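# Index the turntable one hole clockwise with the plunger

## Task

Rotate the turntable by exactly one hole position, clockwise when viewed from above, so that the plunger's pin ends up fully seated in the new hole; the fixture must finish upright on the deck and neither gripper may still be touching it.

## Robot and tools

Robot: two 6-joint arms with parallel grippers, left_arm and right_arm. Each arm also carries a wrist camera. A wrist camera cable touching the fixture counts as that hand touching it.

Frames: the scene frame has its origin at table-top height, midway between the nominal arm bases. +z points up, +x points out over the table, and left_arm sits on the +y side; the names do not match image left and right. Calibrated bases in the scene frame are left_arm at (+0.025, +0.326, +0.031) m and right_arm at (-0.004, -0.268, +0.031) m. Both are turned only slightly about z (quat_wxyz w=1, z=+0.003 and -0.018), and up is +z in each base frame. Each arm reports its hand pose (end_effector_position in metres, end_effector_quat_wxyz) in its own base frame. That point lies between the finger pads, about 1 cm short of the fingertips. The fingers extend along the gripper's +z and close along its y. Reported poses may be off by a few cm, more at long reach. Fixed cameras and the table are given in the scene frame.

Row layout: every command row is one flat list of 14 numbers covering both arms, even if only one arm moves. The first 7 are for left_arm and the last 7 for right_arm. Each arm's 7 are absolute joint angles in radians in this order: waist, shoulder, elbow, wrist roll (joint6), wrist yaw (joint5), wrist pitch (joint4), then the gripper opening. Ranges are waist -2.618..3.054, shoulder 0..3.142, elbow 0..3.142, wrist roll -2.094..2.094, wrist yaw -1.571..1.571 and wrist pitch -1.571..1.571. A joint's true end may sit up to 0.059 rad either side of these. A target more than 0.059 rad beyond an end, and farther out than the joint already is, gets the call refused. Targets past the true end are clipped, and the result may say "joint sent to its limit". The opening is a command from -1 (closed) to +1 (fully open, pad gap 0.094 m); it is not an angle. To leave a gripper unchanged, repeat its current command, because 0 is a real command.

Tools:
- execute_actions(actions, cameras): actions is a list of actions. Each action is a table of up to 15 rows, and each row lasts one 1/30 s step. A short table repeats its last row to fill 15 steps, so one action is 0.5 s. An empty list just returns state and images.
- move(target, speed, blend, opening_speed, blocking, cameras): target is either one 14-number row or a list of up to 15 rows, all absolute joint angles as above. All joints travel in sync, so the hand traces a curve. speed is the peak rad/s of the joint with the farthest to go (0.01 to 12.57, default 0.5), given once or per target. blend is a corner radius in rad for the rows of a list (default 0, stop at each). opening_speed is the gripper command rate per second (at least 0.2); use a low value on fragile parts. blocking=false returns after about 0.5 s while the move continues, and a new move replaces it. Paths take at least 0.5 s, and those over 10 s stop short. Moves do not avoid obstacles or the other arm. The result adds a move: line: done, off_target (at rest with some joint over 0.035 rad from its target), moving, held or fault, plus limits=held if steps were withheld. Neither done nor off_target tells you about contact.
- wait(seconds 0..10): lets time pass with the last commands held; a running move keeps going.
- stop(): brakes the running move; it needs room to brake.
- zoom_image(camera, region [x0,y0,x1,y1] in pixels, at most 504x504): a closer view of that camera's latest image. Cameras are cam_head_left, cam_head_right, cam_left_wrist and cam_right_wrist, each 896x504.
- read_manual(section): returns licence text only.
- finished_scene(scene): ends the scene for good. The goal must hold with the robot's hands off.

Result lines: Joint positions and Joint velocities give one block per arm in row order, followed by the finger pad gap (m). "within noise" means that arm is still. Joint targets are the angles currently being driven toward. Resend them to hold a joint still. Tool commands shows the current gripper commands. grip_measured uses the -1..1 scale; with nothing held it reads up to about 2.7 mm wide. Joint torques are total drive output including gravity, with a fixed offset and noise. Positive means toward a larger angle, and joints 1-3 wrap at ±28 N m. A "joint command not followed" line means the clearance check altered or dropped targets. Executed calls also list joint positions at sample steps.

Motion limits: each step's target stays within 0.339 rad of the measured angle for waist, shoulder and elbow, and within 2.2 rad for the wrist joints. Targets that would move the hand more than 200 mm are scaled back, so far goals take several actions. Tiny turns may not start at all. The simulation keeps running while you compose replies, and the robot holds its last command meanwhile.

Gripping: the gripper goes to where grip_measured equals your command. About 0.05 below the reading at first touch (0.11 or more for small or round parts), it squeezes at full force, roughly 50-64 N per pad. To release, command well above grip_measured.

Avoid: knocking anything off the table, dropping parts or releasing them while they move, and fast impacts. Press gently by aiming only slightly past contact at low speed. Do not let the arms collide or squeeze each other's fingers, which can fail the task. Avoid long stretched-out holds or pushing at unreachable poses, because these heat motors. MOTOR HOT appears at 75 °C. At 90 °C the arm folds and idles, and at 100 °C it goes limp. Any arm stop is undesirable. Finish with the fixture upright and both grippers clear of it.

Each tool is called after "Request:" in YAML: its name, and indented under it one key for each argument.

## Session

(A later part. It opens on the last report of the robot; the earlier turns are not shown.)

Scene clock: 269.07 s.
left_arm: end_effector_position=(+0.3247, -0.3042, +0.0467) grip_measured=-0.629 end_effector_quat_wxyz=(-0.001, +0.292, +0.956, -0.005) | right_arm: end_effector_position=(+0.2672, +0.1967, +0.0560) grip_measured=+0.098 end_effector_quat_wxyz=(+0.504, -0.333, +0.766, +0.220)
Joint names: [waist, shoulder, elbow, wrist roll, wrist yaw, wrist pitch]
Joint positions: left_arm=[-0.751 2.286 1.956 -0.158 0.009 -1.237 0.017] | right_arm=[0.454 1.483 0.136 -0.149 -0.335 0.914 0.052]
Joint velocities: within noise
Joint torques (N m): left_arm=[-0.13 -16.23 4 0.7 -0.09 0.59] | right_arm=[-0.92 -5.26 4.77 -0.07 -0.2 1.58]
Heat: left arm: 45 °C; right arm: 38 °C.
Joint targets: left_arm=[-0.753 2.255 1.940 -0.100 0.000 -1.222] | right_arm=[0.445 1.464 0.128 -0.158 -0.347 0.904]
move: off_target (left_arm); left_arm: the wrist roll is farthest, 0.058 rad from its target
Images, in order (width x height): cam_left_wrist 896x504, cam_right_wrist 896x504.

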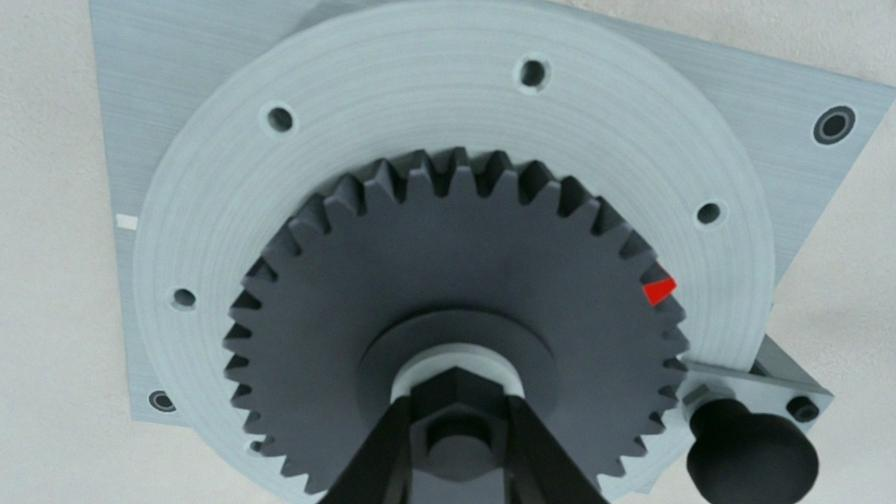

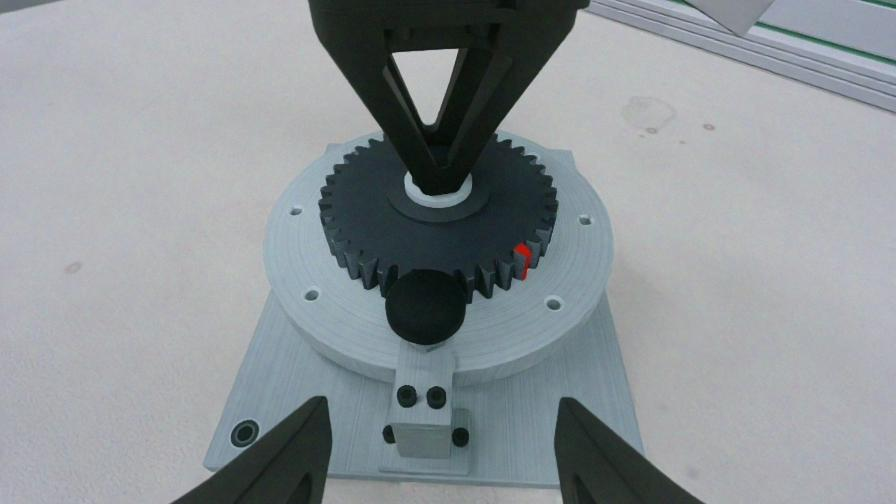

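Request:
move:
  target:
    - [-0.753, 2.255, 1.940, -0.172, 0, -1.222, -0.85, 0.445, 1.464, 0.128, -0.158, -0.347, 0.904, 0.1]
    - [-0.753, 2.255, 1.940, -0.172, 0, -1.222, 0.0, 0.445, 1.464, 0.128, -0.158, -0.347, 0.904, 0.1]
    - [-0.753, 2.285, 2.155, -0.172, 0, -1.435, 0.0, 0.445, 1.464, 0.128, -0.158, -0.347, 0.904, 0.1]
  speed: [0.2, 0.5, 0.5]
  opening_speed: 0.8
  cameras: ["cam_left_wrist", "cam_right_wrist"]

Request:
zoom_image:
  camera: "cam_right_wrist"
  region: [350, 220, 550, 420]

Scene clock: 302.93 s.
left_arm: end_effector_position=(+0.3241, -0.3034, +0.0913) grip_measured=-0.001 end_effector_quat_wxyz=(-0.002, +0.281, +0.960, -0.003) | right_arm: end_effector_position=(+0.2670, +0.1968, +0.0558) grip_measured=+0.098 end_effector_quat_wxyz=(+0.503, -0.333, +0.766, +0.220)
Joint names: [waist, shoulder, elbow, wrist roll, wrist yaw, wrist pitch]
Joint positions: left_arm=[-0.751 2.286 2.133 -0.181 0.008 -1.418 0.047] | right_arm=[0.454 1.483 0.136 -0.149 -0.336 0.914 0.052]
Joint velocities: within noise
Joint torques (N m): left_arm=[-0.16 -13.2 6.95 0.12 -0.08 0.22] | right_arm=[-0.96 -5.22 4.82 -0.06 -0.2 1.6]
Heat: left arm: 46 °C; right arm: 38 °C.
Joint targets: left_arm=[-0.753 2.285 2.155 -0.172 0.000 -1.435] | right_arm=[0.445 1.464 0.128 -0.158 -0.347 0.904]
move: done
Images, in order (width x height): cam_left_wrist 896x504, cam_right_wrist 896x504.

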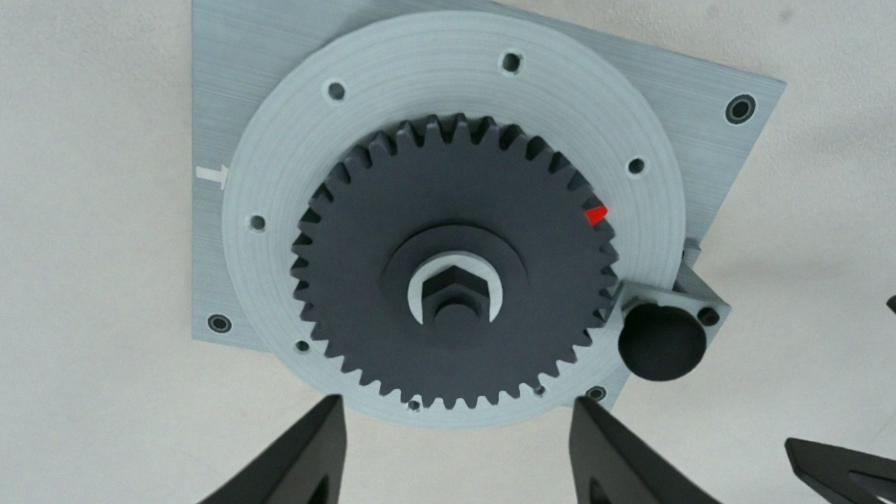

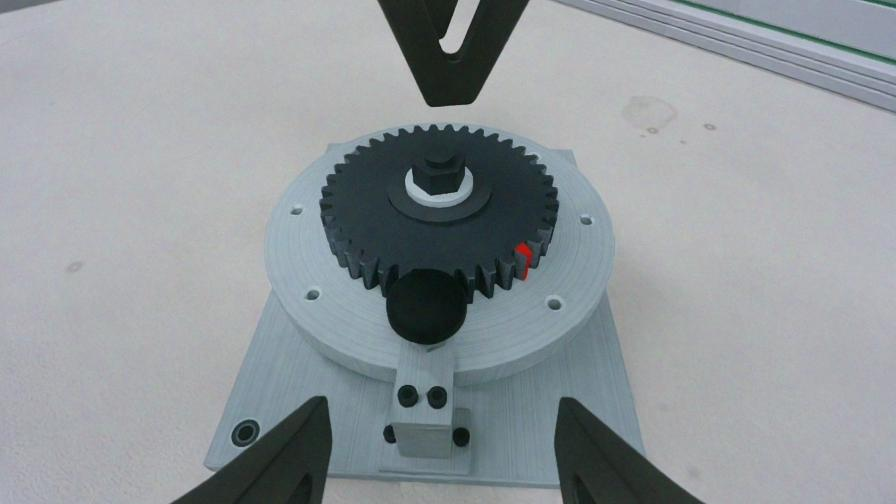

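Scaled by 2.520 from the camera's 896x504 image, which has a finer 1280x720 frame.

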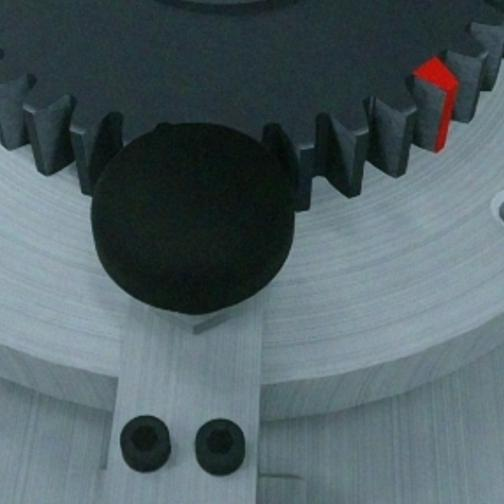

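Request:
finished_scene:
  scene: 2

The scene is finished: the task was done.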